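# Fetch each lamp-indicated tool from chest into tray

## Task

Look at the board: one lamp glows beside a tool picture. Remove that tool from the chest, place it so it lies wholly within the tray, release it, and close all drawers completely; the following lamp will then come on. Keep going until every lamp is dark. At the end, the fetched tools stay in the tray, all remaining tools are back in the chest, the tray holds nothing else, and the chest stands upright on the table.

## Robot and tools

Robot: two arms, left_arm and right_arm, each ending in a five-finger hand (right hand on right_arm, mirrored left hand on left_arm). Bases sit near (+0.056, +0.323, 0) m for left_arm and (+0.008, -0.335, 0) m for right_arm.

Scene frame: origin at table-top height halfway between the arms; +x points out over the table, +y toward left_arm, +z up. Positions in results are metres, velocities m/s and rad/s, orientations as quat_wxyz, all in this frame.

Hand point: a spot fixed to the palm, 0.15 m out from the wrist flange along the fingers and 0.05 m in front of the palm. Its +z runs along straight fingers, +y out of the palm, +x across the palm away from the thumb on the right hand (toward the thumb on the left hand). Straight fingertips extend 0.06-0.07 m past it. A bracket on the little-finger side of the wrist can strike things, and with fingers level the wrist may hang below the hand point and reach the table first.

The 28-number row (used by execute_actions and move), one flat list covering both arms, every value in [-1, 1]: left arm dx, dy, dz, rx, ry, rz; left hand little, ring, middle, index, thumb_bend, thumb_turn, force_limit, speed; then the same fourteen for the right arm and hand. dx..rz are offsets, not poses: they are measured from that arm's Hand target as it stood when the action or move began, along scene axes; 1.0 equals 0.6 m or 180 degrees; rx, ry, rz form one rotation vector, turning about the Hand target position. Each row of an action counts from that same start, not from the previous row, and repeating an offset in a new call moves further. All six zero means hold the current Hand target. Finger numbers are absolute targets: +1 open/straight, -1 curled; thumb_bend +1 straight, -1 fully bent; thumb_turn +1 beside the palm, -1 opposite the fingers. force_limit maps -1..+1 to about 0..10 N at the fingertip (0..15 N for the two thumb motors); speed rises from near zero at -1 to full at +0.48 and above. There is no 'unchanged' value: to leave a hand alone, resend its last eight numbers (or, before any were sent, its hand_measured plus hand_force_limit and hand_speed). Closing with the thumb turned in grips things about 0.035-0.065 m thick, handles down to 0.025 m. For a soft grip close at speed -0.94 or below.

execute_actions: actions = list of actions; each action is up to 15 rows, one per 1/30 s step; a short action repeats its final row. cameras = list of names, ["all"], [] or null (null gives all images only when actions is empty). An empty actions list returns images and the full state.

move: target = one row or up to 15 rows, all offsets from the same starting Hand targets; the hand point travels in straight lines. speed in m/s (0.002 to 3.6, default 0.25; rotation up to twice that in rad/s), one value or one per target. blend in m rounds corners (0 = stop at each). stop_force in N (3 to 120) ends an arm's path when its wrist sensor feels that much push; do not use it when the hand rotates or when backing off a contact. zero (bool, only with stop_force) resets the force baseline first. blocking=false returns early (not allowed with stop_force). Its result adds a move: line with the ending word (done, off_target, moving, held, fault) and limits (paced = pose clipped, held = steps withheld). Arms that are not named ended done.

wait: seconds 0 to 10, arms hold. stop: brakes a running move. zoom_image: camera plus region [x0, y0, x1, y1] in pixels, at most 504 by 504, from the newest images. show_instructions: shows the reference pages. zero_wrist_force: arm = left_arm or right_arm. finished_scene: scene = the current scene number; call once the goal holds by itself.

Cameras: cam_head_left, cam_head_right, cam_high, cam_low, cam_left_wrist, cam_right_wrist, each 672x504.

Reading results: Hand target is the last commanded pose after clipping, and the next offsets start there; the hand may rest short of it, so send the remaining gap as an offset. hand_measured, hand_stopped_by (moving, target, force, stalled, fault) and hand_load_n list six values in motor order; a dropped grip shows as load falling toward 0. Wrist force/torque are in the flange's own axes. MOTOR HOT warns of heating; over-temperature, torque or force faults freeze an arm for a while.

Avoid: hard contact (around 150 N or joint torque limits cause a fault stop), fast moves into things, targets pushed past a firm surface, the arms touching each other or one hand closing on the other, paths passing near an arm's own base, dropping or flinging the tool, releasing a moving object, slamming drawers, tipping the chest, and anything leaving the table. Orientation commands are clipped to 32 degrees from the current one per step.

Each tool is called after ">>>" by a JSON object that holds its "api" and its "payload".

Reference images:

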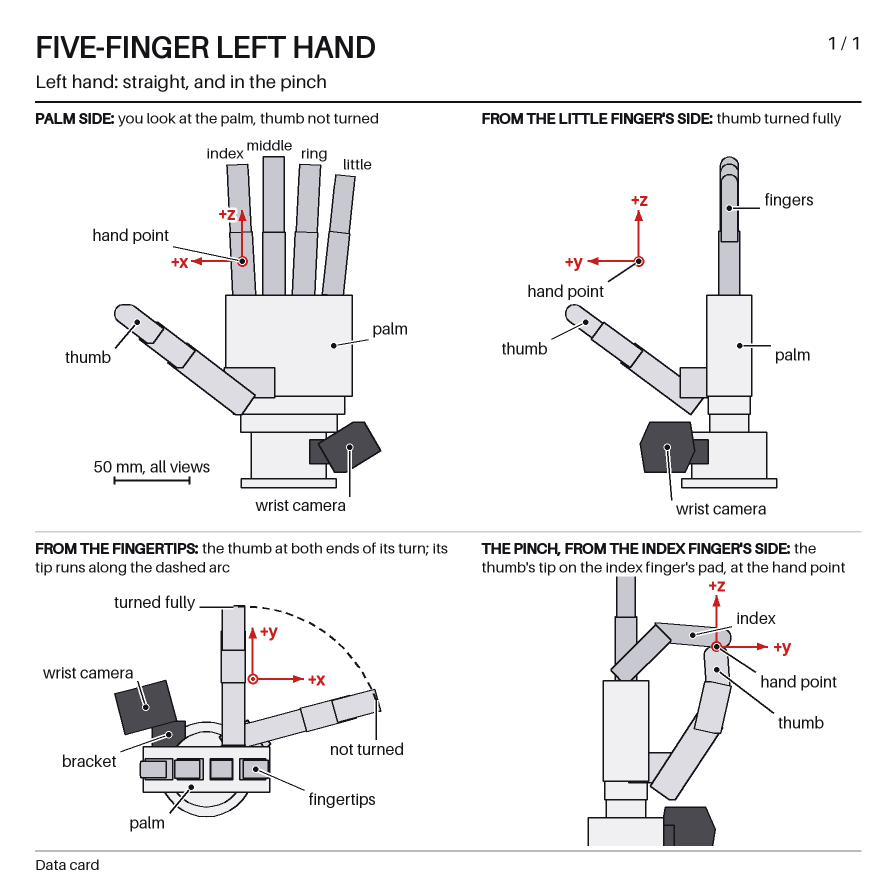

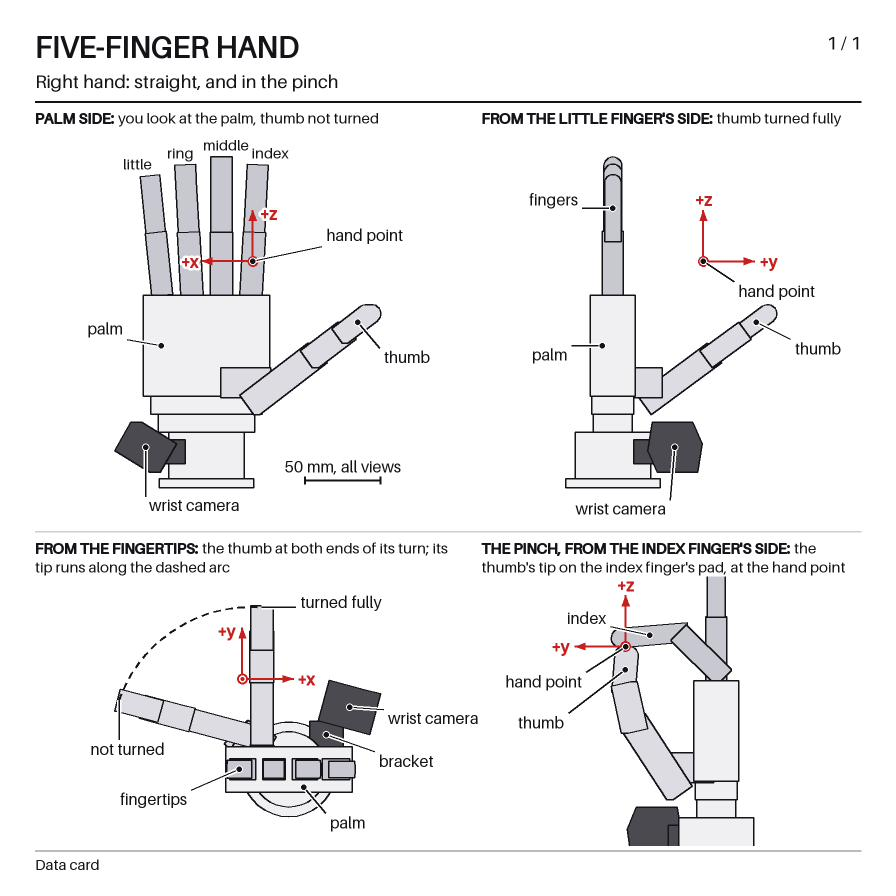

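## Session

>>> {"api": "execute_actions", "payload": {"actions": []}}

Scene clock: 0.00 s.
left_arm: end_effector_position=(+0.4246, +0.0856, +0.3409) hand_measured=(+1.000, +1.000, +1.000, +1.000, +1.000, +1.000) hand_load_n=(+0.0, +0.0, +0.0, +0.0, +0.0, +0.0) hand_stopped_by=(target, target, target, target, target, target) hand_force_limit=0.00 hand_speed=-0.80 end_effector_quat_wxyz=(+0.096, +0.687, -0.316, -0.647) | right_arm: end_effector_position=(+0.5370, -0.4790, +0.1482) hand_measured=(+1.000, +1.000, +1.000, +1.000, +1.000, +1.000) hand_load_n=(+0.0, +0.0, +0.0, +0.0, +0.0, +0.0) hand_stopped_by=(target, target, target, target, target, target) hand_force_limit=0.00 hand_speed=-0.80 end_effector_quat_wxyz=(-0.064, +0.762, +0.613, +0.198)
Joint positions: left_arm=[2.959 -2.423 -1.17 0.597 -1.684 2.166] | right_arm=[-0.746 -1.116 1.565 1.179 1.156 -0.507]
Joint velocities: within noise
Joint torques (N m): no reading
Wrist force (N): no reading
Wrist torque (N m): no reading
Wrist force, peak (N): no reading
Hand target: left_arm +0.4246, +0.0856, +0.3409; +0.096, +0.687, -0.316, -0.647 | right_arm +0.5370, -0.4790, +0.1482; -0.064, +0.762, +0.613, +0.198

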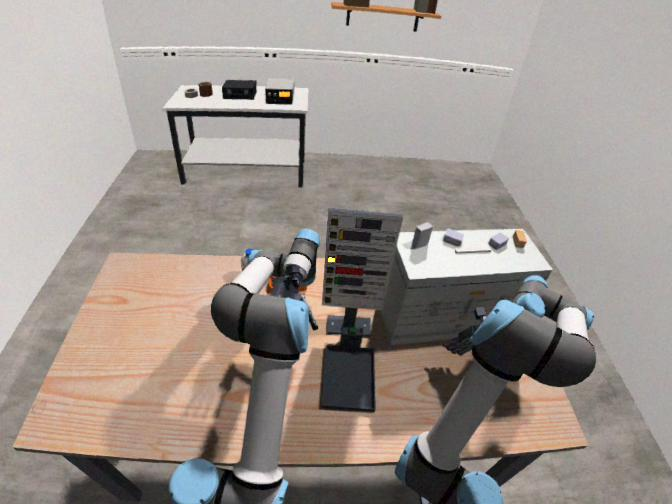

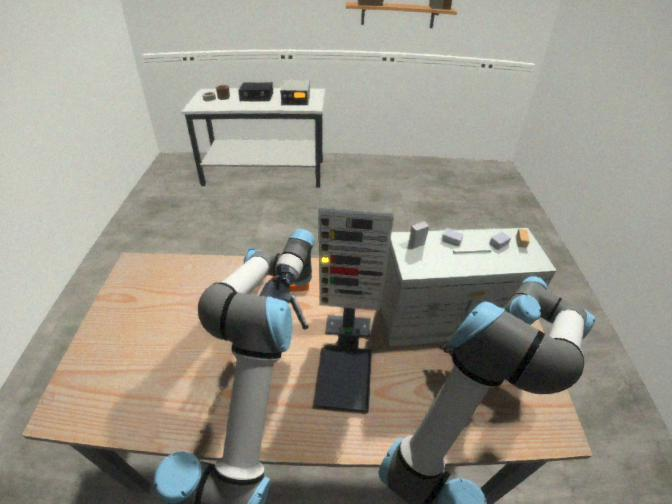

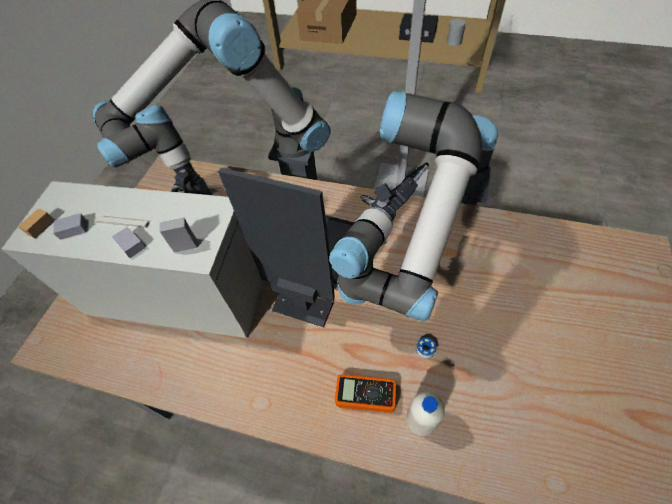

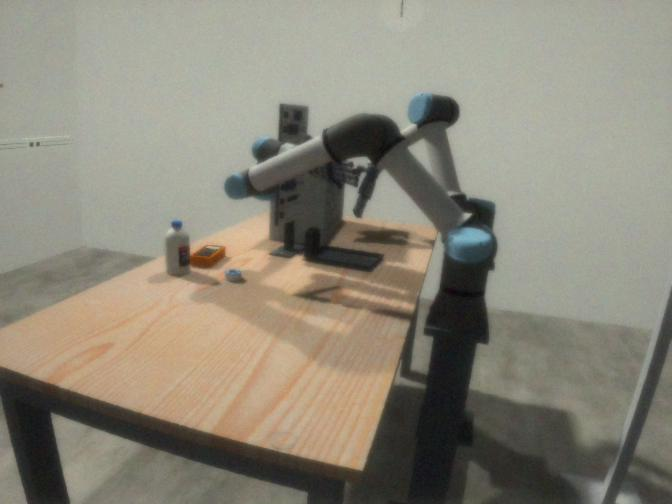

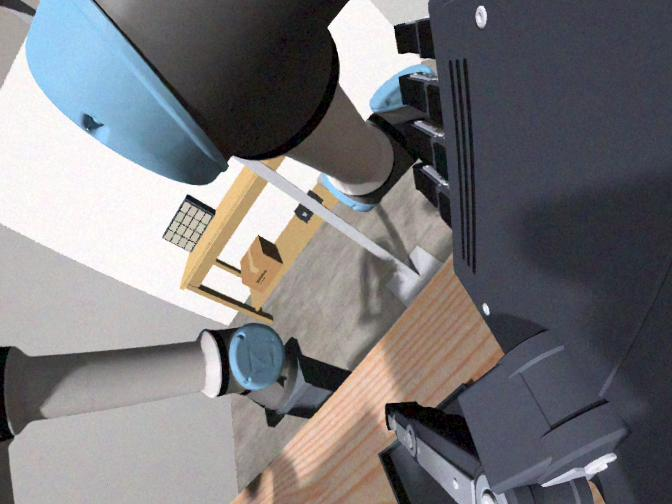

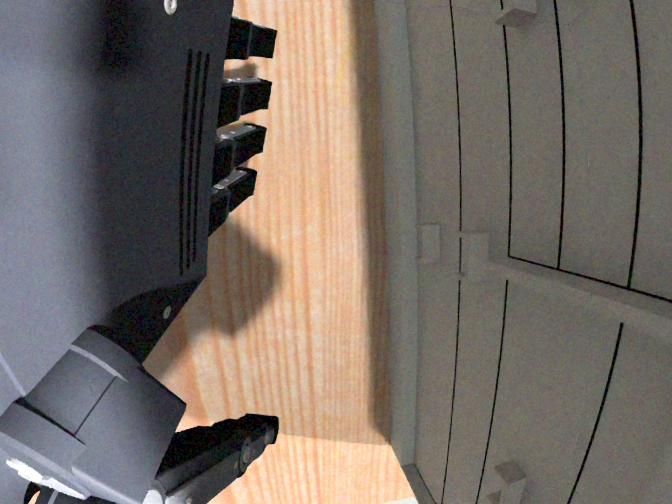

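>>> {"api": "zoom_image", "payload": {"camera": "cam_head_left", "region": [310, 195, 560, 355]}}

>>> {"api": "zoom_image", "payload": {"camera": "cam_head_right", "region": [310, 200, 400, 320]}}

>>> {"api": "zoom_image", "payload": {"camera": "cam_right_wrist", "region": [380, 0, 672, 504]}}

Scaled by 2.016.

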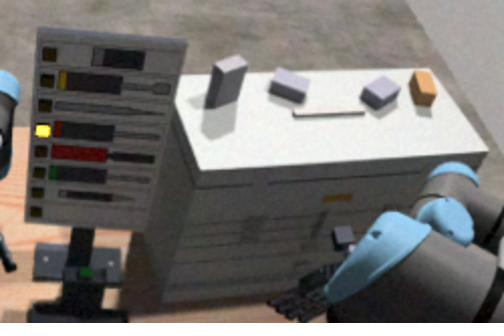

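Scaled by 4.200.

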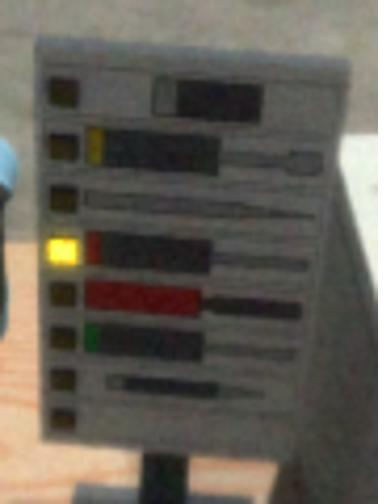

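Scaled by 1.000.

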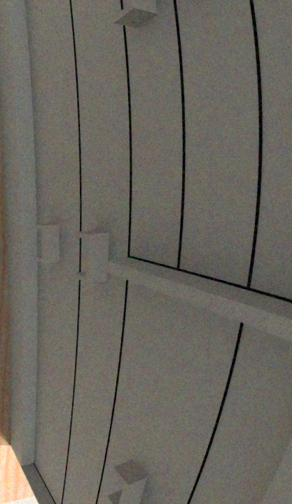

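>>> {"api": "zoom_image", "payload": {"camera": "cam_right_wrist", "region": [400, 190, 560, 310]}}

>>> {"api": "zoom_image", "payload": {"camera": "cam_head_left", "region": [390, 220, 560, 340]}}

>>> {"api": "zoom_image", "payload": {"camera": "cam_high", "region": [0, 170, 260, 340]}}

Scaled by 3.150 from the camera's 672x504 image, which has a finer 960x720 frame.

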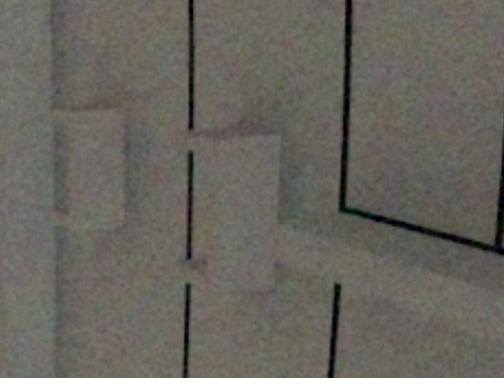

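Scaled by 2.965.

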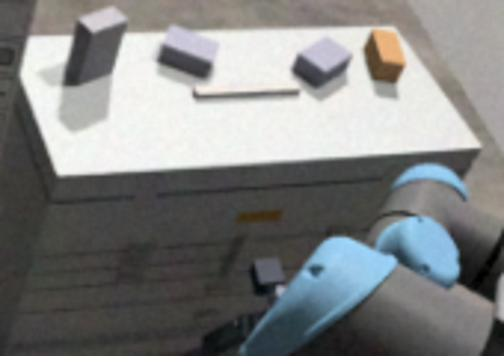

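Scaled by 1.938.

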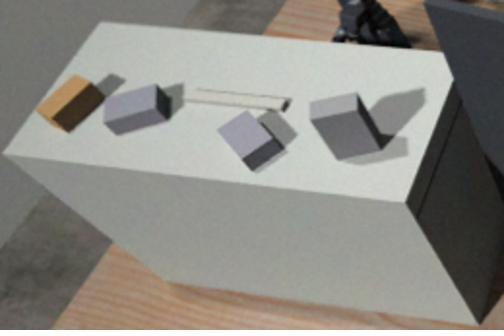

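>>> {"api": "move", "payload": {"target": [0,0,0,0,0,0,1,1,1,1,1,1,0,-0.8,-0.33,0.05,0.33,0,-0.28,0,1,1,1,1,1,1,0,-0.8], "speed": 0.25, "cameras": ["cam_head_left","cam_head_right","cam_right_wrist"]}}

Scene clock: 62.37 s.
left_arm: end_effector_position=(+0.4246, +0.0856, +0.3409) hand_measured=(+1.000, +1.000, +1.000, +1.000, +1.000, +1.000) hand_load_n=(+0.0, +0.0, +0.0, +0.0, +0.0, +0.0) hand_stopped_by=(target, target, target, target, target, target) hand_force_limit=0.00 hand_speed=-0.80 end_effector_quat_wxyz=(+0.096, +0.687, -0.316, -0.647) | right_arm: end_effector_position=(+0.3390, -0.4490, +0.3462) hand_measured=(+1.000, +1.000, +1.000, +1.000, +1.000, +1.000) hand_load_n=(+0.0, +0.0, +0.0, +0.0, +0.0, +0.0) hand_stopped_by=(target, target, target, target, target, target) hand_force_limit=0.00 hand_speed=-0.80 end_effector_quat_wxyz=(+0.204, +0.605, +0.582, +0.504)
Joint positions: left_arm=[2.959 -2.423 -1.17 0.597 -1.684 2.166] | right_arm=[-1.964 -1.908 2.555 1.906 0.831 -2.298]
Joint torques (N m): left_arm=[-0.23 48.03 16.36 -2.26 -0.07 0.44] | right_arm=[-4.59 1.8 -20.49 1.81 -0.45 -1.7]
Wrist force (N): left_arm=[0.1 0.0 0.0] | right_arm=[0.7 0.9 -0.4]
Wrist torque (N m): left_arm=[-0.01 -0.02 0.00] | right_arm=[0.14 -0.12 0.08]
Wrist force, peak (N): left_arm=[0.4 0.2 -0.2] | right_arm=[0.8 1.3 -0.8]
Hand target: left_arm +0.4246, +0.0856, +0.3409; +0.096, +0.687, -0.316, -0.647 | right_arm +0.3390, -0.4490, +0.3462; +0.204, +0.605, +0.582, +0.504
Off the commanded pose: left_arm 0.000 m, 0 deg | right_arm 0.000 m, 0 deg.
move: done
camera_calibration:
cam_right_wrist: T_world_to_cam=[[0.481247, 0.0352491, 0.875876, -0.444905], [-0.149019, -0.981357, 0.121372, -0.430399], [0.863825, -0.188932, -0.467023, -0.105355], [0, 0, 0, 1]] pos_world=[0.24098, -0.426598, 0.392717]
Images, in order (width x height): cam_head_left 672x504, cam_head_right 672x504, cam_right_wrist 672x504.

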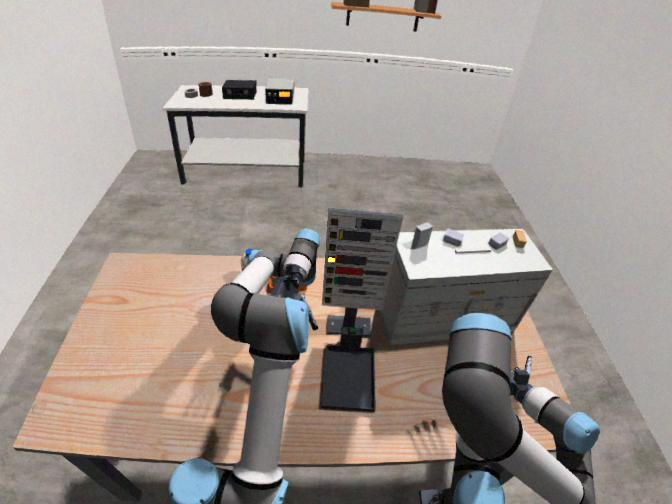

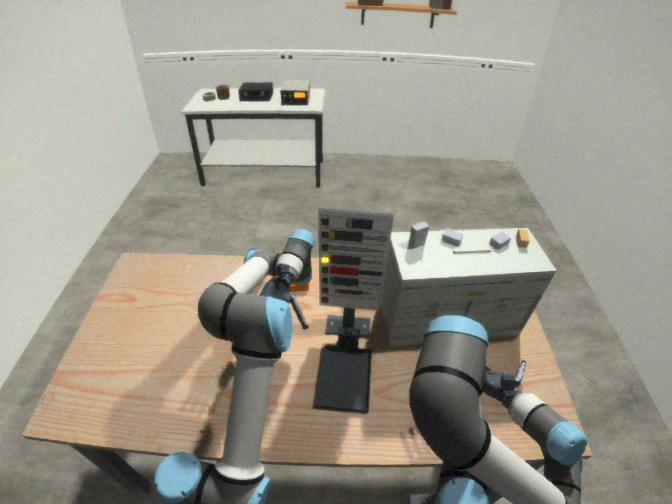

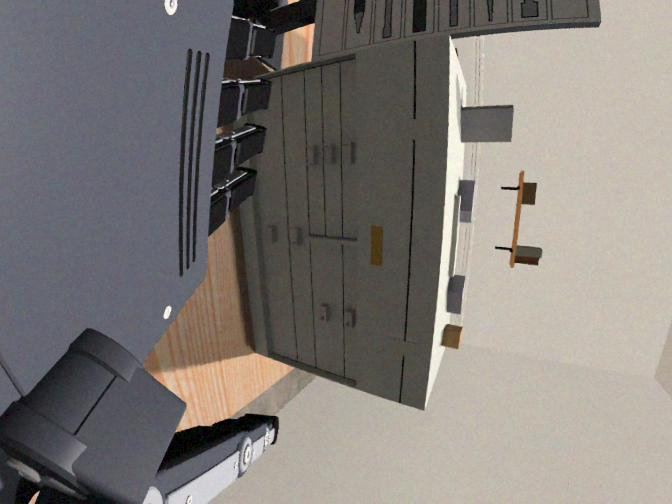

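>>> {"api": "zoom_image", "payload": {"camera": "cam_right_wrist", "region": [230, 30, 480, 220]}}

>>> {"api": "zoom_image", "payload": {"camera": "cam_right_wrist", "region": [230, 210, 480, 420]}}

>>> {"api": "zoom_image", "payload": {"camera": "cam_right_wrist", "region": [310, 0, 610, 60]}}

Scaled by 2.016 from the camera's 672x504 image, which has a finer 960x720 frame.

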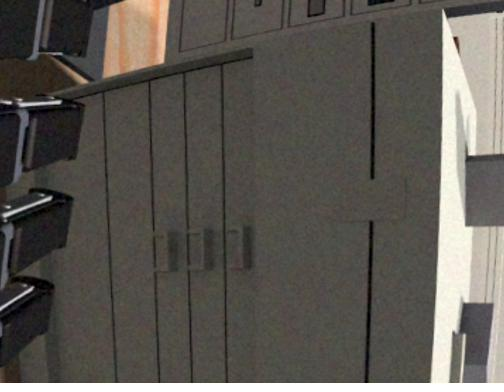

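Scaled by 2.016 from the camera's 672x504 image, which has a finer 960x720 frame.

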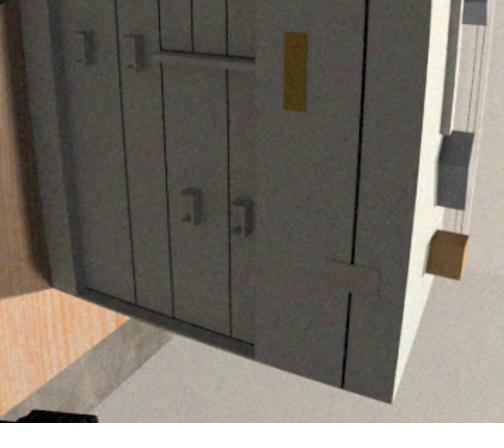

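Scaled by 1.680 from the camera's 672x504 image, which has a finer 960x720 frame.

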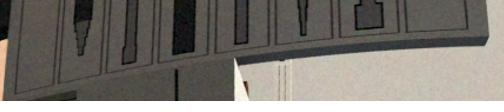

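>>> {"api": "move", "payload": {"target": [0,0,0,0,0,0,1,1,1,1,1,1,0,-0.8,0.10,0.0,-0.25,0,-0.12,0,1,1,1,1,1,1,0,-0.8], "speed": 0.25, "cameras": ["cam_right_wrist"]}}

>>> {"api": "zoom_image", "payload": {"camera": "cam_right_wrist", "region": [220, 20, 470, 220]}}

>>> {"api": "zoom_image", "payload": {"camera": "cam_right_wrist", "region": [220, 220, 470, 420]}}

Scene clock: 80.77 s.
left_arm: end_effector_position=(+0.4246, +0.0856, +0.3409) hand_measured=(+1.000, +1.000, +1.000, +1.000, +1.000, +1.000) hand_load_n=(+0.5, +0.0, +0.0, +0.0, +0.0, +0.0) hand_stopped_by=(target, target, target, target, target, target) hand_force_limit=0.00 hand_speed=-0.80 end_effector_quat_wxyz=(+0.096, +0.687, -0.316, -0.647) | right_arm: end_effector_position=(+0.3588, -0.4443, +0.2876) hand_measured=(+1.000, +1.000, +1.000, +1.000, +1.000, +1.000) hand_load_n=(+0.0, +0.0, +0.0, +0.0, +0.0, +0.0) hand_stopped_by=(target, target, target, target, target, target) hand_force_limit=0.00 hand_speed=-0.80 end_effector_quat_wxyz=(+0.250, +0.570, +0.561, +0.546)
Joint positions: left_arm=[2.959 -2.423 -1.17 0.597 -1.684 2.166] | right_arm=[-1.883 -1.545 2.724 1.501 0.68 -2.409]
Joint torques (N m): left_arm=[-1.1 48.32 18.45 -2.06 -0.1 0.21] | right_arm=[-7.49 -13.38 -15.76 4.53 0.81 2.52]
Wrist force (N): left_arm=[0.2 0.2 -0.2] | right_arm=[0.4 1.4 -0.2]
Wrist torque (N m): left_arm=[0.04 -0.03 0.00] | right_arm=[0.24 -0.15 0.21]
Wrist force, peak (N): left_arm=[0.3 0.4 -0.1] | right_arm=[-3.4 -5.5 3.3]
Hand target: left_arm +0.4246, +0.0856, +0.3409; +0.096, +0.687, -0.316, -0.647 | right_arm +0.3588, -0.4442, +0.2876; +0.250, +0.570, +0.561, +0.546 (not the last commanded pose)
Off the commanded pose: left_arm 0.000 m, 0 deg | right_arm 0.100 m, 13 deg.
move: held (right_arm; a check stopped the path); limits=held
pose unreachable (right arm): on one or more control steps of this call, first in action 0 (counted from 0), this arm could not follow its commanded pose, so it was not sent that pose on those steps. It may still have moved: this result reports where it is.
cause: moving toward the commanded pose would bring two parts of the arm too close to each other (joints 3 (elbow) to 5 (wrist 2) lie between them).
camera_calibration:
cam_right_wrist: T_world_to_cam=[[0.346444, 0.0307743, 0.937566, -0.374622], [-0.177768, -0.979198, 0.0978285, -0.397622], [0.921073, -0.200561, -0.333766, -0.212938], [0, 0, 0, 1]] pos_world=[0.255232, -0.420529, 0.31906]
Images, in order (width x height): cam_right_wrist 672x504.

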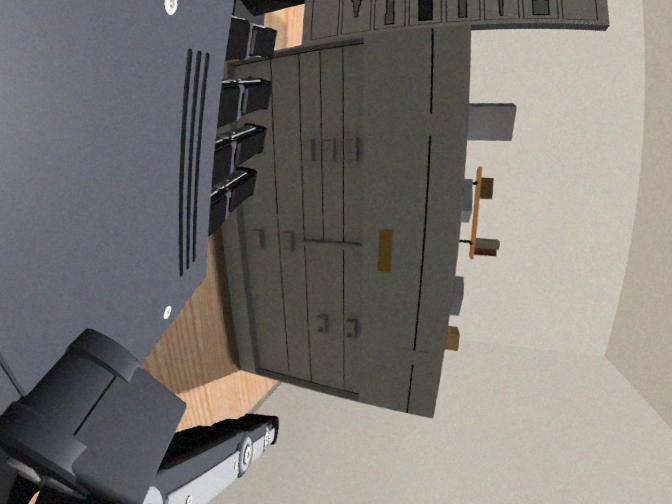

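Scaled by 2.016 from the camera's 672x504 image, which has a finer 960x720 frame.

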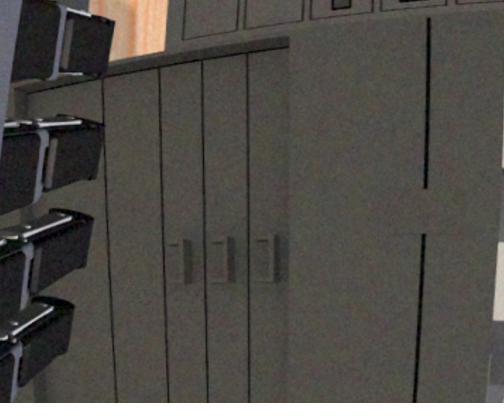

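Scaled by 2.016 from the camera's 672x504 image, which has a finer 960x720 frame.

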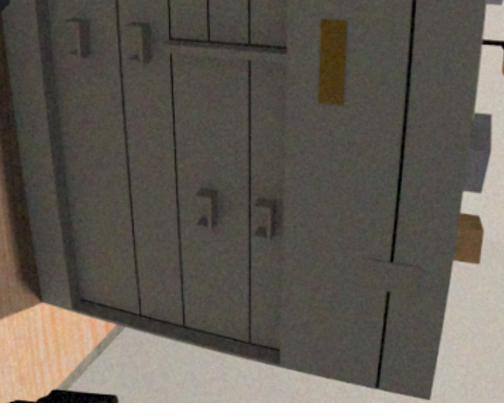

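>>> {"api": "move", "payload": {"target": [0,0,0,0,0,0,1,1,1,1,1,1,0,-0.8,0.14,-0.11,0.0,0,0.12,0,1,1,1,1,1,1,0,-0.8], "speed": 0.25, "cameras": ["cam_right_wrist"]}}

>>> {"api": "zoom_image", "payload": {"camera": "cam_right_wrist", "region": [240, 20, 490, 220]}}

>>> {"api": "zoom_image", "payload": {"camera": "cam_right_wrist", "region": [240, 220, 490, 420]}}

Scene clock: 144.53 s.
left_arm: end_effector_position=(+0.4246, +0.0856, +0.3409) hand_measured=(+1.000, +1.000, +1.000, +1.000, +1.000, +1.000) hand_load_n=(+0.0, +0.0, +0.0, +0.0, +0.0, +0.0) hand_stopped_by=(target, target, target, target, target, target) hand_force_limit=0.00 hand_speed=-0.80 end_effector_quat_wxyz=(+0.096, +0.687, -0.316, -0.647) | right_arm: end_effector_position=(+0.4428, -0.5102, +0.2875) hand_measured=(+1.000, +1.000, +1.000, +1.000, +1.000, +1.000) hand_load_n=(+0.0, +0.0, +0.0, +0.0, +0.0, +0.0) hand_stopped_by=(target, target, target, target, target, target) hand_force_limit=0.00 hand_speed=-0.80 end_effector_quat_wxyz=(+0.140, +0.662, +0.598, +0.429) end_effector_velocity=(+0.000, -0.001, +0.000) end_effector_angular_velocity=(+0.001, +0.002, -0.002)
Joint positions: left_arm=[2.959 -2.423 -1.17 0.597 -1.684 2.166] | right_arm=[-1.298 -1.51 2.032 1.199 0.642 -1.238]
Joint velocities: left_arm=[within noise] | right_arm=[0.001 0 -0.002 0 0.001 0.006]
Joint torques (N m): left_arm=[-0.59 48.14 16.47 -2.16 -0.16 0.21] | right_arm=[6.87 -15.12 -25.91 5.3 -1.07 2.4]
Wrist force (N): left_arm=[-0.1 0.3 -0.1] | right_arm=[0.7 0.8 -0.3]
Wrist torque (N m): left_arm=[0.05 0.01 -0.01] | right_arm=[0.13 -0.11 0.19]
Wrist force, peak (N): left_arm=[0.3 0.4 -0.2] | right_arm=[0.3 2.1 -0.2]
Hand target: left_arm +0.4246, +0.0856, +0.3409; +0.096, +0.687, -0.316, -0.647 | right_arm +0.4428, -0.5102, +0.2876; +0.140, +0.662, +0.598, +0.429
Off the commanded pose: left_arm 0.000 m, 0 deg | right_arm 0.000 m, 0 deg.
move: done
camera_calibration:
cam_right_wrist: T_world_to_cam=[[0.667175, 0.0310112, 0.744255, -0.487942], [-0.12921, -0.979169, 0.156627, -0.485723], [0.733609, -0.200663, -0.649271, -0.129855], [0, 0, 0, 1]] pos_world=[0.358046, -0.48653, 0.35492]
Images, in order (width x height): cam_right_wrist 672x504.

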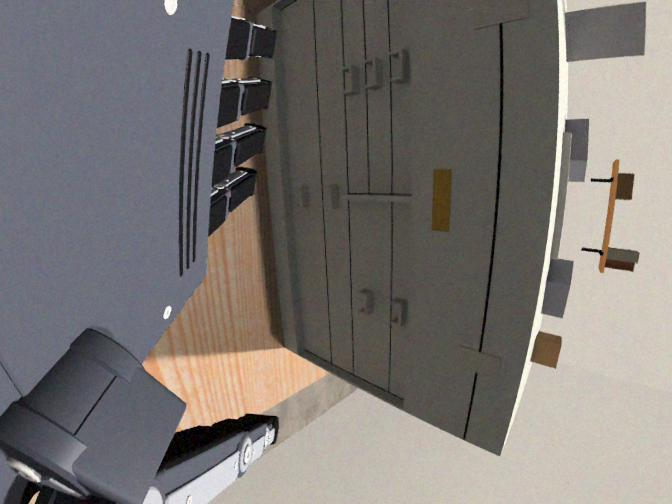

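Scaled by 2.016 from the camera's 672x504 image, which has a finer 960x720 frame.

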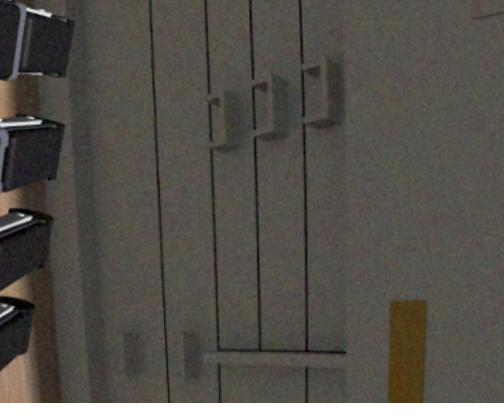

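Scaled by 2.016 from the camera's 672x504 image, which has a finer 960x720 frame.

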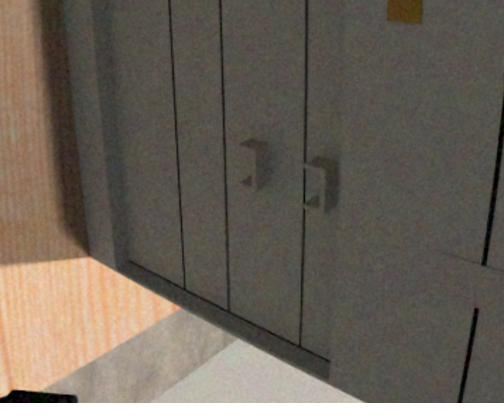

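>>> {"api": "move", "payload": {"target": [0,0,0,0,0,0,1,1,1,1,1,1,0,-0.8,0.05,0.1,-0.04,0,-0.1,0,1,1,1,1,1,1,0,-0.8], "speed": 0.25, "cameras": ["cam_right_wrist"]}}

>>> {"api": "zoom_image", "payload": {"camera": "cam_right_wrist", "region": [260, 20, 460, 180]}}

>>> {"api": "zoom_image", "payload": {"camera": "cam_right_wrist", "region": [260, 180, 560, 420]}}

Scene clock: 283.67 s.
left_arm: end_effector_position=(+0.4246, +0.0856, +0.3409) hand_measured=(+1.000, +1.000, +1.000, +1.000, +1.000, +1.000) hand_load_n=(+0.0, +0.0, +0.0, +0.0, +0.0, +0.0) hand_stopped_by=(target, target, target, target, target, target) hand_force_limit=0.00 hand_speed=-0.80 end_effector_quat_wxyz=(+0.096, +0.687, -0.316, -0.647) | right_arm: end_effector_position=(+0.4728, -0.4502, +0.2636) hand_measured=(+1.000, +1.000, +1.000, +1.000, +1.000, +1.000) hand_load_n=(+0.0, +0.0, +0.0, +0.0, +0.0, +0.0) hand_stopped_by=(target, target, target, target, target, target) hand_force_limit=0.00 hand_speed=-0.80 end_effector_quat_wxyz=(+0.232, +0.587, +0.569, +0.527)
Joint positions: left_arm=[2.959 -2.423 -1.17 0.597 -1.684 2.166] | right_arm=[-1.195 -1.487 2.228 0.678 0.347 -1.024]
Joint torques (N m): left_arm=[-1.01 47.87 17.79 -2.17 -0.13 0.14] | right_arm=[-6.88 -10.39 -22.3 2.19 -3.03 0.47]
Wrist force (N): left_arm=[0.1 0.1 -0.1] | right_arm=[0.4 1.2 -0.2]
Wrist torque (N m): left_arm=[0.02 -0.02 0.00] | right_arm=[0.18 -0.10 0.19]
Wrist force, peak (N): left_arm=[0.5 0.0 0.0] | right_arm=[0.1 1.6 -1.2]
Hand target: left_arm +0.4246, +0.0856, +0.3409; +0.096, +0.687, -0.316, -0.647 | right_arm +0.4728, -0.4502, +0.2636; +0.232, +0.587, +0.569, +0.527
Off the commanded pose: left_arm 0.000 m, 0 deg | right_arm 0.000 m, 0 deg.
move: done
camera_calibration:
cam_right_wrist: T_world_to_cam=[[0.404819, 0.0310726, 0.913869, -0.412658], [-0.171235, -0.979166, 0.109145, -0.386848], [0.898221, -0.200671, -0.391064, -0.301312], [0, 0, 0, 1]] pos_world=[0.371454, -0.42643, 0.301506]
Images, in order (width x height): cam_right_wrist 672x504.

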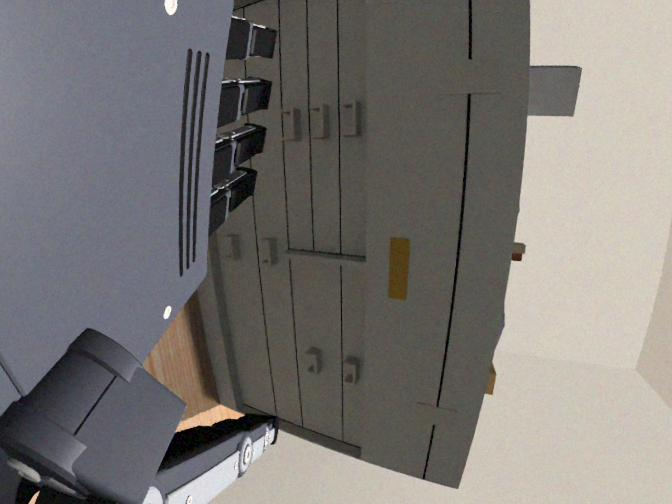

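Scaled by 2.520 from the camera's 672x504 image, which has a finer 960x720 frame.

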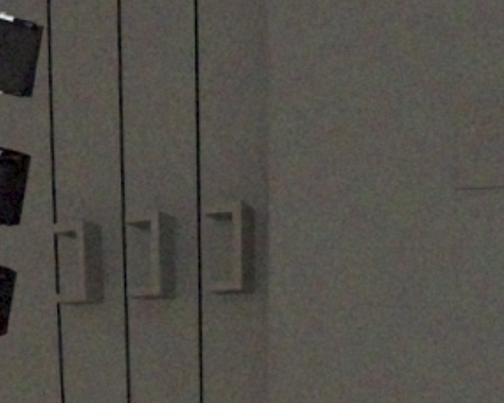

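Scaled by 1.680 from the camera's 672x504 image, which has a finer 960x720 frame.

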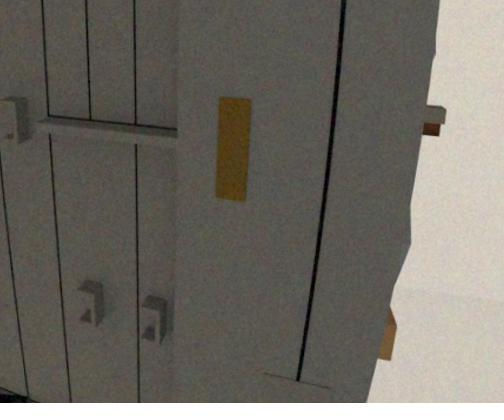

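>>> {"api": "move", "payload": {"target": [0,0,0,0,0,0,1,1,1,1,1,1,0,-0.8,0.07,0.07,-0.08,0,0,0,1,1,1,1,1,1,0,-0.8], "speed": 0.25, "cameras": ["cam_right_wrist"]}}

>>> {"api": "zoom_image", "payload": {"camera": "cam_right_wrist", "region": [280, 20, 440, 140]}}

>>> {"api": "zoom_image", "payload": {"camera": "cam_right_wrist", "region": [260, 180, 560, 420]}}

Scene clock: 307.13 s.
left_arm: end_effector_position=(+0.4246, +0.0856, +0.3409) hand_measured=(+1.000, +1.000, +1.000, +1.000, +1.000, +1.000) hand_load_n=(+0.0, +0.0, +0.0, +0.0, +0.0, +0.0) hand_stopped_by=(target, target, target, target, target, target) hand_force_limit=0.00 hand_speed=-0.80 end_effector_quat_wxyz=(+0.096, +0.687, -0.316, -0.647) | right_arm: end_effector_position=(+0.5148, -0.4082, +0.2156) hand_measured=(+1.000, +1.000, +1.000, +1.000, +1.000, +1.000) hand_load_n=(+0.0, +0.0, +0.0, -0.5, +0.0, +0.0) hand_stopped_by=(target, target, target, target, target, target) hand_force_limit=0.00 hand_speed=-0.80 end_effector_quat_wxyz=(+0.232, +0.587, +0.569, +0.527) end_effector_velocity=(+0.000, +0.000, +0.000) end_effector_angular_velocity=(+0.004, -0.001, +0.000)
Joint positions: left_arm=[2.959 -2.423 -1.17 0.597 -1.684 2.166] | right_arm=[-0.95 -1.496 2.237 0.139 0.451 -0.441]
Joint velocities: left_arm=[within noise] | right_arm=[0 0 0 -0.002 -0.002 0.006]
Joint torques (N m): left_arm=[-0.83 47.25 18.4 -2.38 -0.15 0.1] | right_arm=[4.52 -10.47 -23.43 -0.09 -1.45 2.18]
Wrist force (N): left_arm=[0.0 -0.1 0.0] | right_arm=[0.7 1.3 -0.4]
Wrist torque (N m): left_arm=[-0.01 -0.01 0.01] | right_arm=[0.22 -0.10 0.26]
Wrist force, peak (N): left_arm=[0.1 0.4 -0.2] | right_arm=[0.3 1.9 -1.4]
Hand target: left_arm +0.4246, +0.0856, +0.3409; +0.096, +0.687, -0.316, -0.647 | right_arm +0.5148, -0.4082, +0.2156; +0.232, +0.587, +0.569, +0.527
Off the commanded pose: left_arm 0.000 m, 0 deg | right_arm 0.000 m, 0 deg.
move: done
camera_calibration:
cam_right_wrist: T_world_to_cam=[[0.404797, 0.0309437, 0.913883, -0.387101], [-0.171288, -0.97917, 0.109025, -0.333356], [0.89822, -0.20067, -0.391065, -0.349309], [0, 0, 0, 1]] pos_world=[0.413354, -0.38453, 0.253506]
Images, in order (width x height): cam_right_wrist 672x504.

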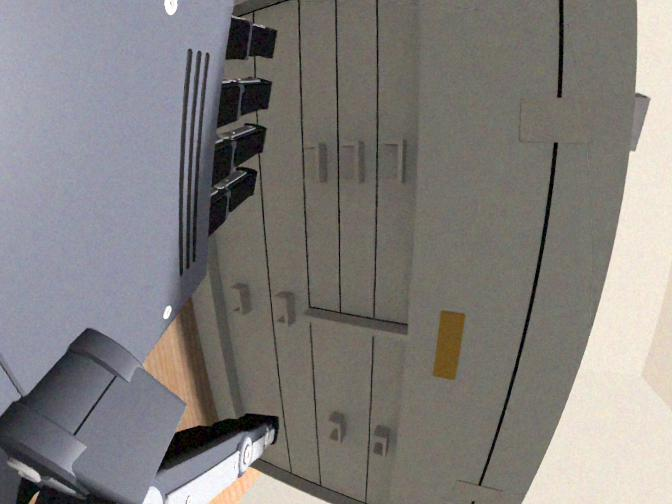

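Scaled by 3.150 from the camera's 672x504 image, which has a finer 960x720 frame.

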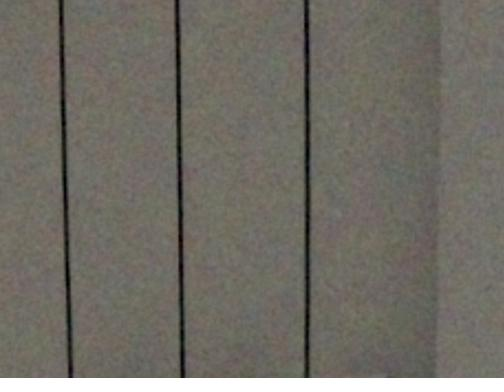

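Scaled by 1.680 from the camera's 672x504 image, which has a finer 960x720 frame.

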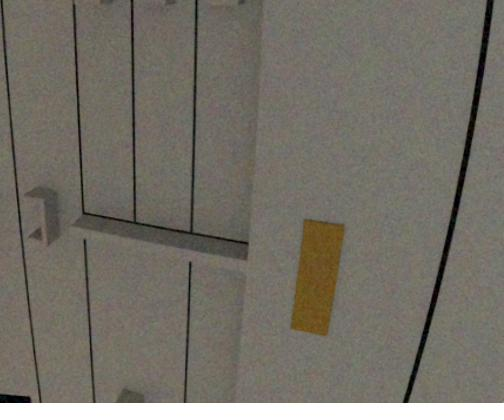

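>>> {"api": "zoom_image", "payload": {"camera": "cam_right_wrist", "region": [290, 125, 430, 205]}}

>>> {"api": "zoom_image", "payload": {"camera": "cam_right_wrist", "region": [300, 390, 420, 480]}}

>>> {"api": "zoom_image", "payload": {"camera": "cam_right_wrist", "region": [220, 270, 320, 350]}}

Scaled by 3.600 from the camera's 672x504 image, which has a finer 960x720 frame.

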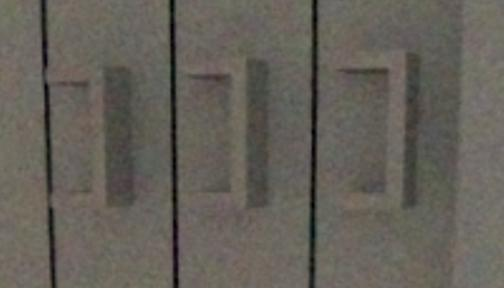

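Scaled by 4.200 from the camera's 672x504 image, which has a finer 960x720 frame.

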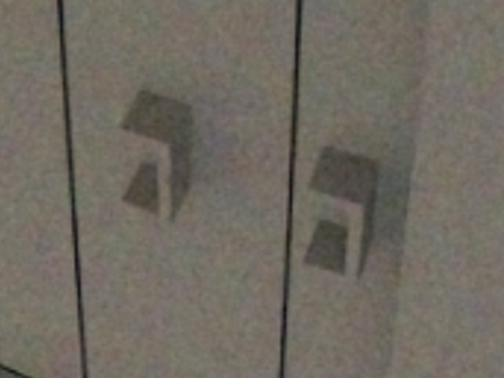

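Scaled by 5.040 from the camera's 672x504 image, which has a finer 960x720 frame.

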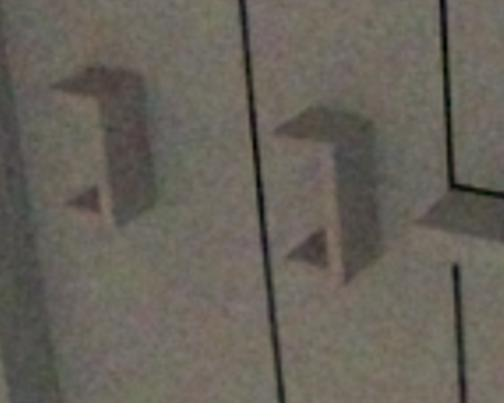

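>>> {"api": "move", "payload": {"target": [0,0,0,0,0,0,1,1,1,1,1,1,0,-0.8,-0.0913,-0.153,-0.026,0.292,0.2755,0.2977,-1,-1,-1,0.4,0.3,-1,-0.2,-0.2], "speed": 0.25, "cameras": ["cam_right_wrist","cam_head_right"]}}

Scene clock: 463.40 s.
left_arm: end_effector_position=(+0.4246, +0.0856, +0.3409) hand_measured=(+1.000, +1.000, +1.000, +1.000, +1.000, +1.000) hand_load_n=(+0.0, +0.0, +0.0, +0.0, +0.0, +0.0) hand_stopped_by=(target, target, target, target, target, target) hand_force_limit=0.00 hand_speed=-0.80 end_effector_quat_wxyz=(+0.096, +0.687, -0.316, -0.647) | right_arm: end_effector_position=(+0.4601, -0.5000, +0.2000) hand_measured=(-1.000, -1.000, -1.000, +0.400, +0.300, -0.796) hand_load_n=(+0.0, +0.0, -1.0, +0.0, +1.5, +8.0) hand_stopped_by=(target, target, target, target, target, force) hand_force_limit=-0.20 hand_speed=-0.20 end_effector_quat_wxyz=(+0.522, -0.477, -0.522, -0.477)
Joint positions: left_arm=[2.959 -2.423 -1.17 0.597 -1.684 2.166] | right_arm=[-1.053 -0.695 1.58 2.257 1.109 -1.571]
Joint torques (N m): left_arm=[0.06 48.98 17.81 -2.42 -0.16 0.09] | right_arm=[-8.27 -43.02 -0.28 0.72 -0.5 -2.01]
Wrist force (N): left_arm=[0.0 0.0 -0.2] | right_arm=[0.9 0.7 0.5]
Wrist torque (N m): left_arm=[0.02 -0.01 0.00] | right_arm=[0.06 -0.22 0.09]
Wrist force, peak (N): left_arm=[0.4 0.1 -0.2] | right_arm=[1.1 1.4 -0.3]
Hand target: left_arm +0.4246, +0.0856, +0.3409; +0.096, +0.687, -0.316, -0.647 | right_arm +0.4600, -0.5000, +0.2000; +0.522, -0.477, -0.522, -0.477
Off the commanded pose: left_arm 0.000 m, 0 deg | right_arm 0.000 m, 0 deg.
move: done
camera_calibration:
cam_right_wrist: T_world_to_cam=[[0.951441, 0.146739, 0.270607, -0.412854], [0.307653, -0.483216, -0.819666, -0.217498], [0.0104846, 0.863117, -0.504896, 0.638343], [0, 0, 0, 1]] pos_world=[0.453028, -0.595482, 0.255742]
Images, in order (width x height): cam_head_right 672x504, cam_right_wrist 672x504.

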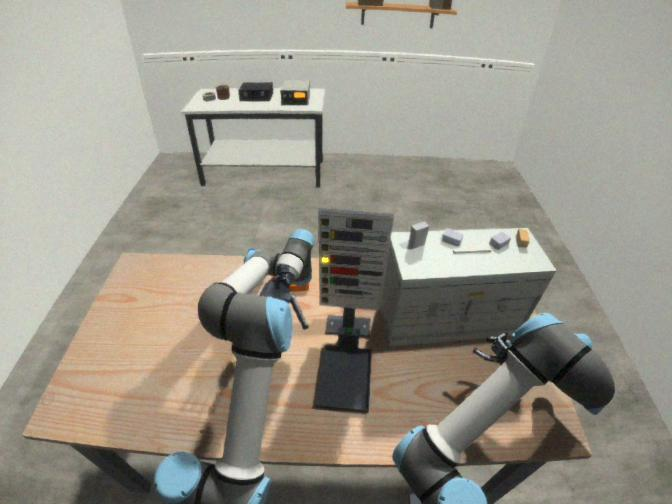

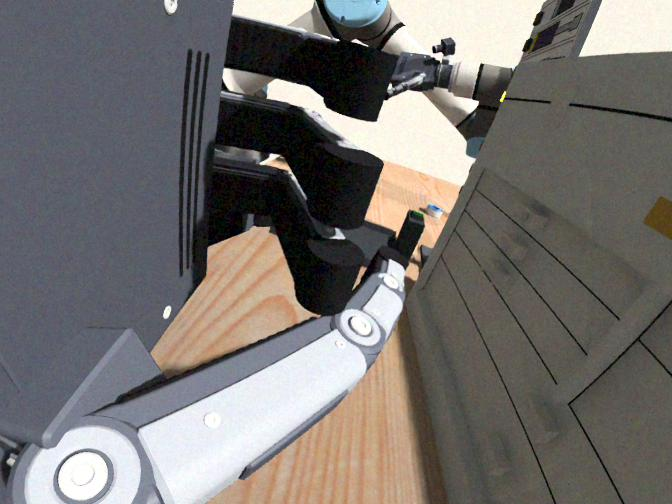

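>>> {"api": "move", "payload": {"target": [0,0,0,0,0,0,1,1,1,1,1,1,0,-0.8,0.167,0.014,-0.142,0,0,0,-1,-1,-1,0.3,0.3,-0.72,0.0,-0.2], "speed": 0.2, "cameras": ["cam_right_wrist"], "stop_force": 15}}

>>> {"api": "zoom_image", "payload": {"camera": "cam_right_wrist", "region": [320, 150, 570, 350]}}

Scene clock: 481.97 s.
left_arm: end_effector_position=(+0.4246, +0.0856, +0.3409) hand_measured=(+1.000, +1.000, +1.000, +1.000, +1.000, +1.000) hand_load_n=(+0.0, +0.0, +0.0, +0.0, +0.0, +0.0) hand_stopped_by=(target, target, target, target, target, target) hand_force_limit=0.00 hand_speed=-0.80 end_effector_quat_wxyz=(+0.096, +0.687, -0.316, -0.647) | right_arm: end_effector_position=(+0.5460, -0.4920, +0.1262) hand_measured=(-1.000, -1.000, -1.000, +0.300, +0.300, -0.720) hand_load_n=(+0.0, +0.0, +0.0, +0.0, +0.0, +0.0) hand_stopped_by=(target, target, target, target, target, target) hand_force_limit=0.00 hand_speed=-0.20 end_effector_quat_wxyz=(+0.522, -0.477, -0.522, -0.477)
Joint positions: left_arm=[2.959 -2.423 -1.17 0.597 -1.684 2.166] | right_arm=[-0.93 -0.469 1.331 2.281 0.985 -1.571]
Joint torques (N m): left_arm=[-0.8 48.52 18.49 -2.24 -0.21 0] | right_arm=[0.79 -48.72 -12.03 1.52 -0.26 0.14]
Wrist force (N): left_arm=[0.2 0.0 -0.1] | right_arm=[1.0 0.5 0.2]
Wrist torque (N m): left_arm=[0.01 -0.03 0.01] | right_arm=[0.08 -0.23 0.10]
Wrist force, peak (N): left_arm=[-0.1 0.3 -0.4] | right_arm=[-3.0 4.0 -0.4]
Hand target: left_arm +0.4246, +0.0856, +0.3409; +0.096, +0.687, -0.316, -0.647 | right_arm +0.5460, -0.4920, +0.1262; +0.522, -0.477, -0.522, -0.477 (not the last commanded pose)
Off the commanded pose: left_arm 0.000 m, 0 deg | right_arm 0.018 m, 0 deg.
FORCE FAULT: contact force on the right arm reached its limit, and that arm stopped. The contact can be on any part of that arm, not only on its tool. That arm's remaining commands of this call were not run. That arm is still stopped at the end of this call. That arm stays stopped for about 10 more seconds. Until then a move that you send moves the other arm only, and its call returns only when the move has ended. Once the stop has ended, the next robot result says so. If the stop ends while you think or write, that arm runs what you send next, counted from a new Hand target: where the arm stands when the stop ends. While its stop runs, that arm, its gripper or tool too, takes no new command. Until it ends, the stop uses up actions while you think or wait. An arm that is not stopped still takes commands.
move: fault (right_arm)
camera_calibration:
cam_right_wrist: T_world_to_cam=[[0.951413, 0.147056, 0.270533, -0.475556], [0.307753, -0.482912, -0.819807, -0.300449], [0.010086, 0.863233, -0.504705, 0.593612], [0, 0, 0, 1]] pos_world=[0.538927, -0.587582, 0.181943]
Images, in order (width x height): cam_right_wrist 672x504.

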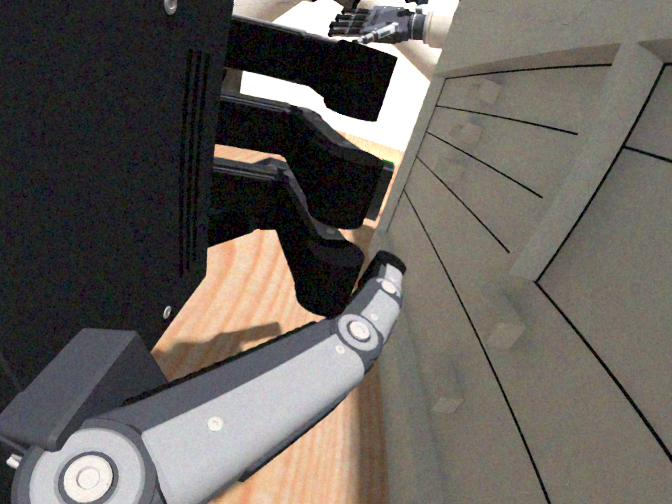

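Scaled by 2.016 from the camera's 672x504 image, which has a finer 960x720 frame.

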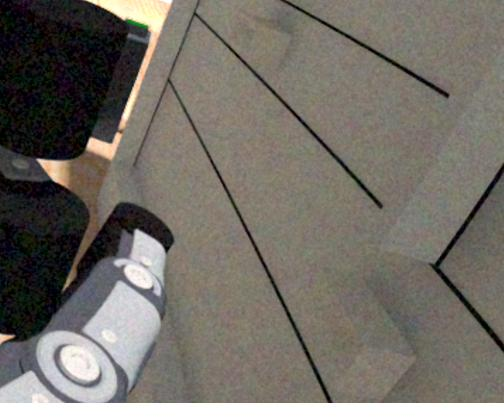

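>>> {"api": "wait", "payload": {"seconds": 1}}

Scene clock: 603.40 s.
left_arm: end_effector_position=(+0.4246, +0.0856, +0.3409) hand_measured=(+1.000, +1.000, +1.000, +1.000, +1.000, +1.000) hand_load_n=(+0.0, +0.0, +0.0, +0.0, +0.0, +0.0) hand_stopped_by=(target, target, target, target, target, target) hand_force_limit=0.00 hand_speed=-0.80 end_effector_quat_wxyz=(+0.096, +0.687, -0.316, -0.647) | right_arm: end_effector_position=(+0.5460, -0.4920, +0.1262) hand_measured=(-1.000, -1.000, -1.000, +0.300, +0.300, -0.720) hand_load_n=(+0.5, +0.0, +0.0, +0.0, +0.0, +0.0) hand_stopped_by=(target, target, target, target, target, target) hand_force_limit=0.00 hand_speed=-0.20 end_effector_quat_wxyz=(+0.522, -0.477, -0.522, -0.477)
Joint positions: left_arm=[2.959 -2.423 -1.17 0.597 -1.684 2.166] | right_arm=[-0.93 -0.469 1.331 2.281 0.985 -1.571]
Joint torques (N m): left_arm=[-1.64 49.07 18.09 -2.52 -0.11 -0.22] | right_arm=[0.47 -51.07 -11.57 1.71 -0.31 0.27]
Wrist force (N): left_arm=[0.2 0.2 -0.2] | right_arm=[1.0 0.3 0.2]
Wrist torque (N m): left_arm=[0.04 -0.03 0.00] | right_arm=[0.06 -0.23 0.09]
Wrist force, peak (N): left_arm=[0.1 0.3 -0.4] | right_arm=[1.0 0.8 0.6]
Hand target: left_arm +0.4246, +0.0856, +0.3409; +0.096, +0.687, -0.316, -0.647 | right_arm +0.5460, -0.4920, +0.1262; +0.522, -0.477, -0.522, -0.477 (not the last commanded pose)
Off the commanded pose: left_arm 0.000 m, 0 deg | right_arm 0.018 m, 0 deg.
FORCE FAULT, CONTINUED: the right arm's stop, for the force fault that an earlier result reported, is over. The rest of the stop counts as 20 of the actions that you can send in this scene. That arm's target is now where it stood when the stop ended, not its last command. That arm accepts commands again.
wait: 1.00 s; at rest from the start

>>> {"api": "move", "payload": {"target": [[0,0,0,0,0,0,1,1,1,1,1,1,0,-0.8,-0.1,0.0,0.1,0,0,0,-1,-1,-1,0.3,0.3,-0.72,0.0,-0.2],[0,0,0,0,0,0,1,1,1,1,1,1,0,-0.8,-0.414,0.243,0.49,0,0,0,-1,-1,-1,0.3,0.3,-0.72,0.0,-0.2]], "speed": 0.3, "blend": 0.03}}

Scene clock: 611.43 s.
left_arm: end_effector_position=(+0.4246, +0.0856, +0.3409) hand_measured=(+1.000, +1.000, +1.000, +1.000, +1.000, +1.000) hand_load_n=(+0.0, +0.0, +0.0, +0.0, +0.0, +0.0) hand_stopped_by=(target, target, target, target, target, target) hand_force_limit=0.00 hand_speed=-0.80 end_effector_quat_wxyz=(+0.096, +0.687, -0.316, -0.647) | right_arm: end_effector_position=(+0.2976, -0.3462, +0.4201) hand_measured=(-1.000, -1.000, -1.000, +0.300, +0.300, -0.720) hand_load_n=(+0.0, +0.0, +0.0, +0.0, +0.0, +0.0) hand_stopped_by=(target, target, target, target, target, target) hand_force_limit=0.00 hand_speed=-0.20 end_effector_quat_wxyz=(+0.522, -0.477, -0.522, -0.477)
Joint positions: left_arm=[2.959 -2.423 -1.17 0.597 -1.684 2.166] | right_arm=[-1.218 -1.505 2.149 2.498 1.273 -1.571]
Joint torques (N m): left_arm=[0.22 49.17 18.15 -2.48 -0.05 0.02] | right_arm=[0.43 -24.67 -18.19 2.46 -0.29 1.91]
Wrist force (N): left_arm=[0.2 0.2 -0.1] | right_arm=[0.7 0.1 0.4]
Wrist torque (N m): left_arm=[0.03 -0.03 0.01] | right_arm=[-0.02 -0.21 0.06]
Wrist force, peak (N): left_arm=[0.4 0.1 -0.3] | right_arm=[2.4 -0.7 1.3]
Hand target: left_arm +0.4246, +0.0856, +0.3409; +0.096, +0.687, -0.316, -0.647 | right_arm +0.2976, -0.3462, +0.4202; +0.522, -0.477, -0.522, -0.477
Off the commanded pose: left_arm 0.000 m, 0 deg | right_arm 0.000 m, 0 deg.
move: done


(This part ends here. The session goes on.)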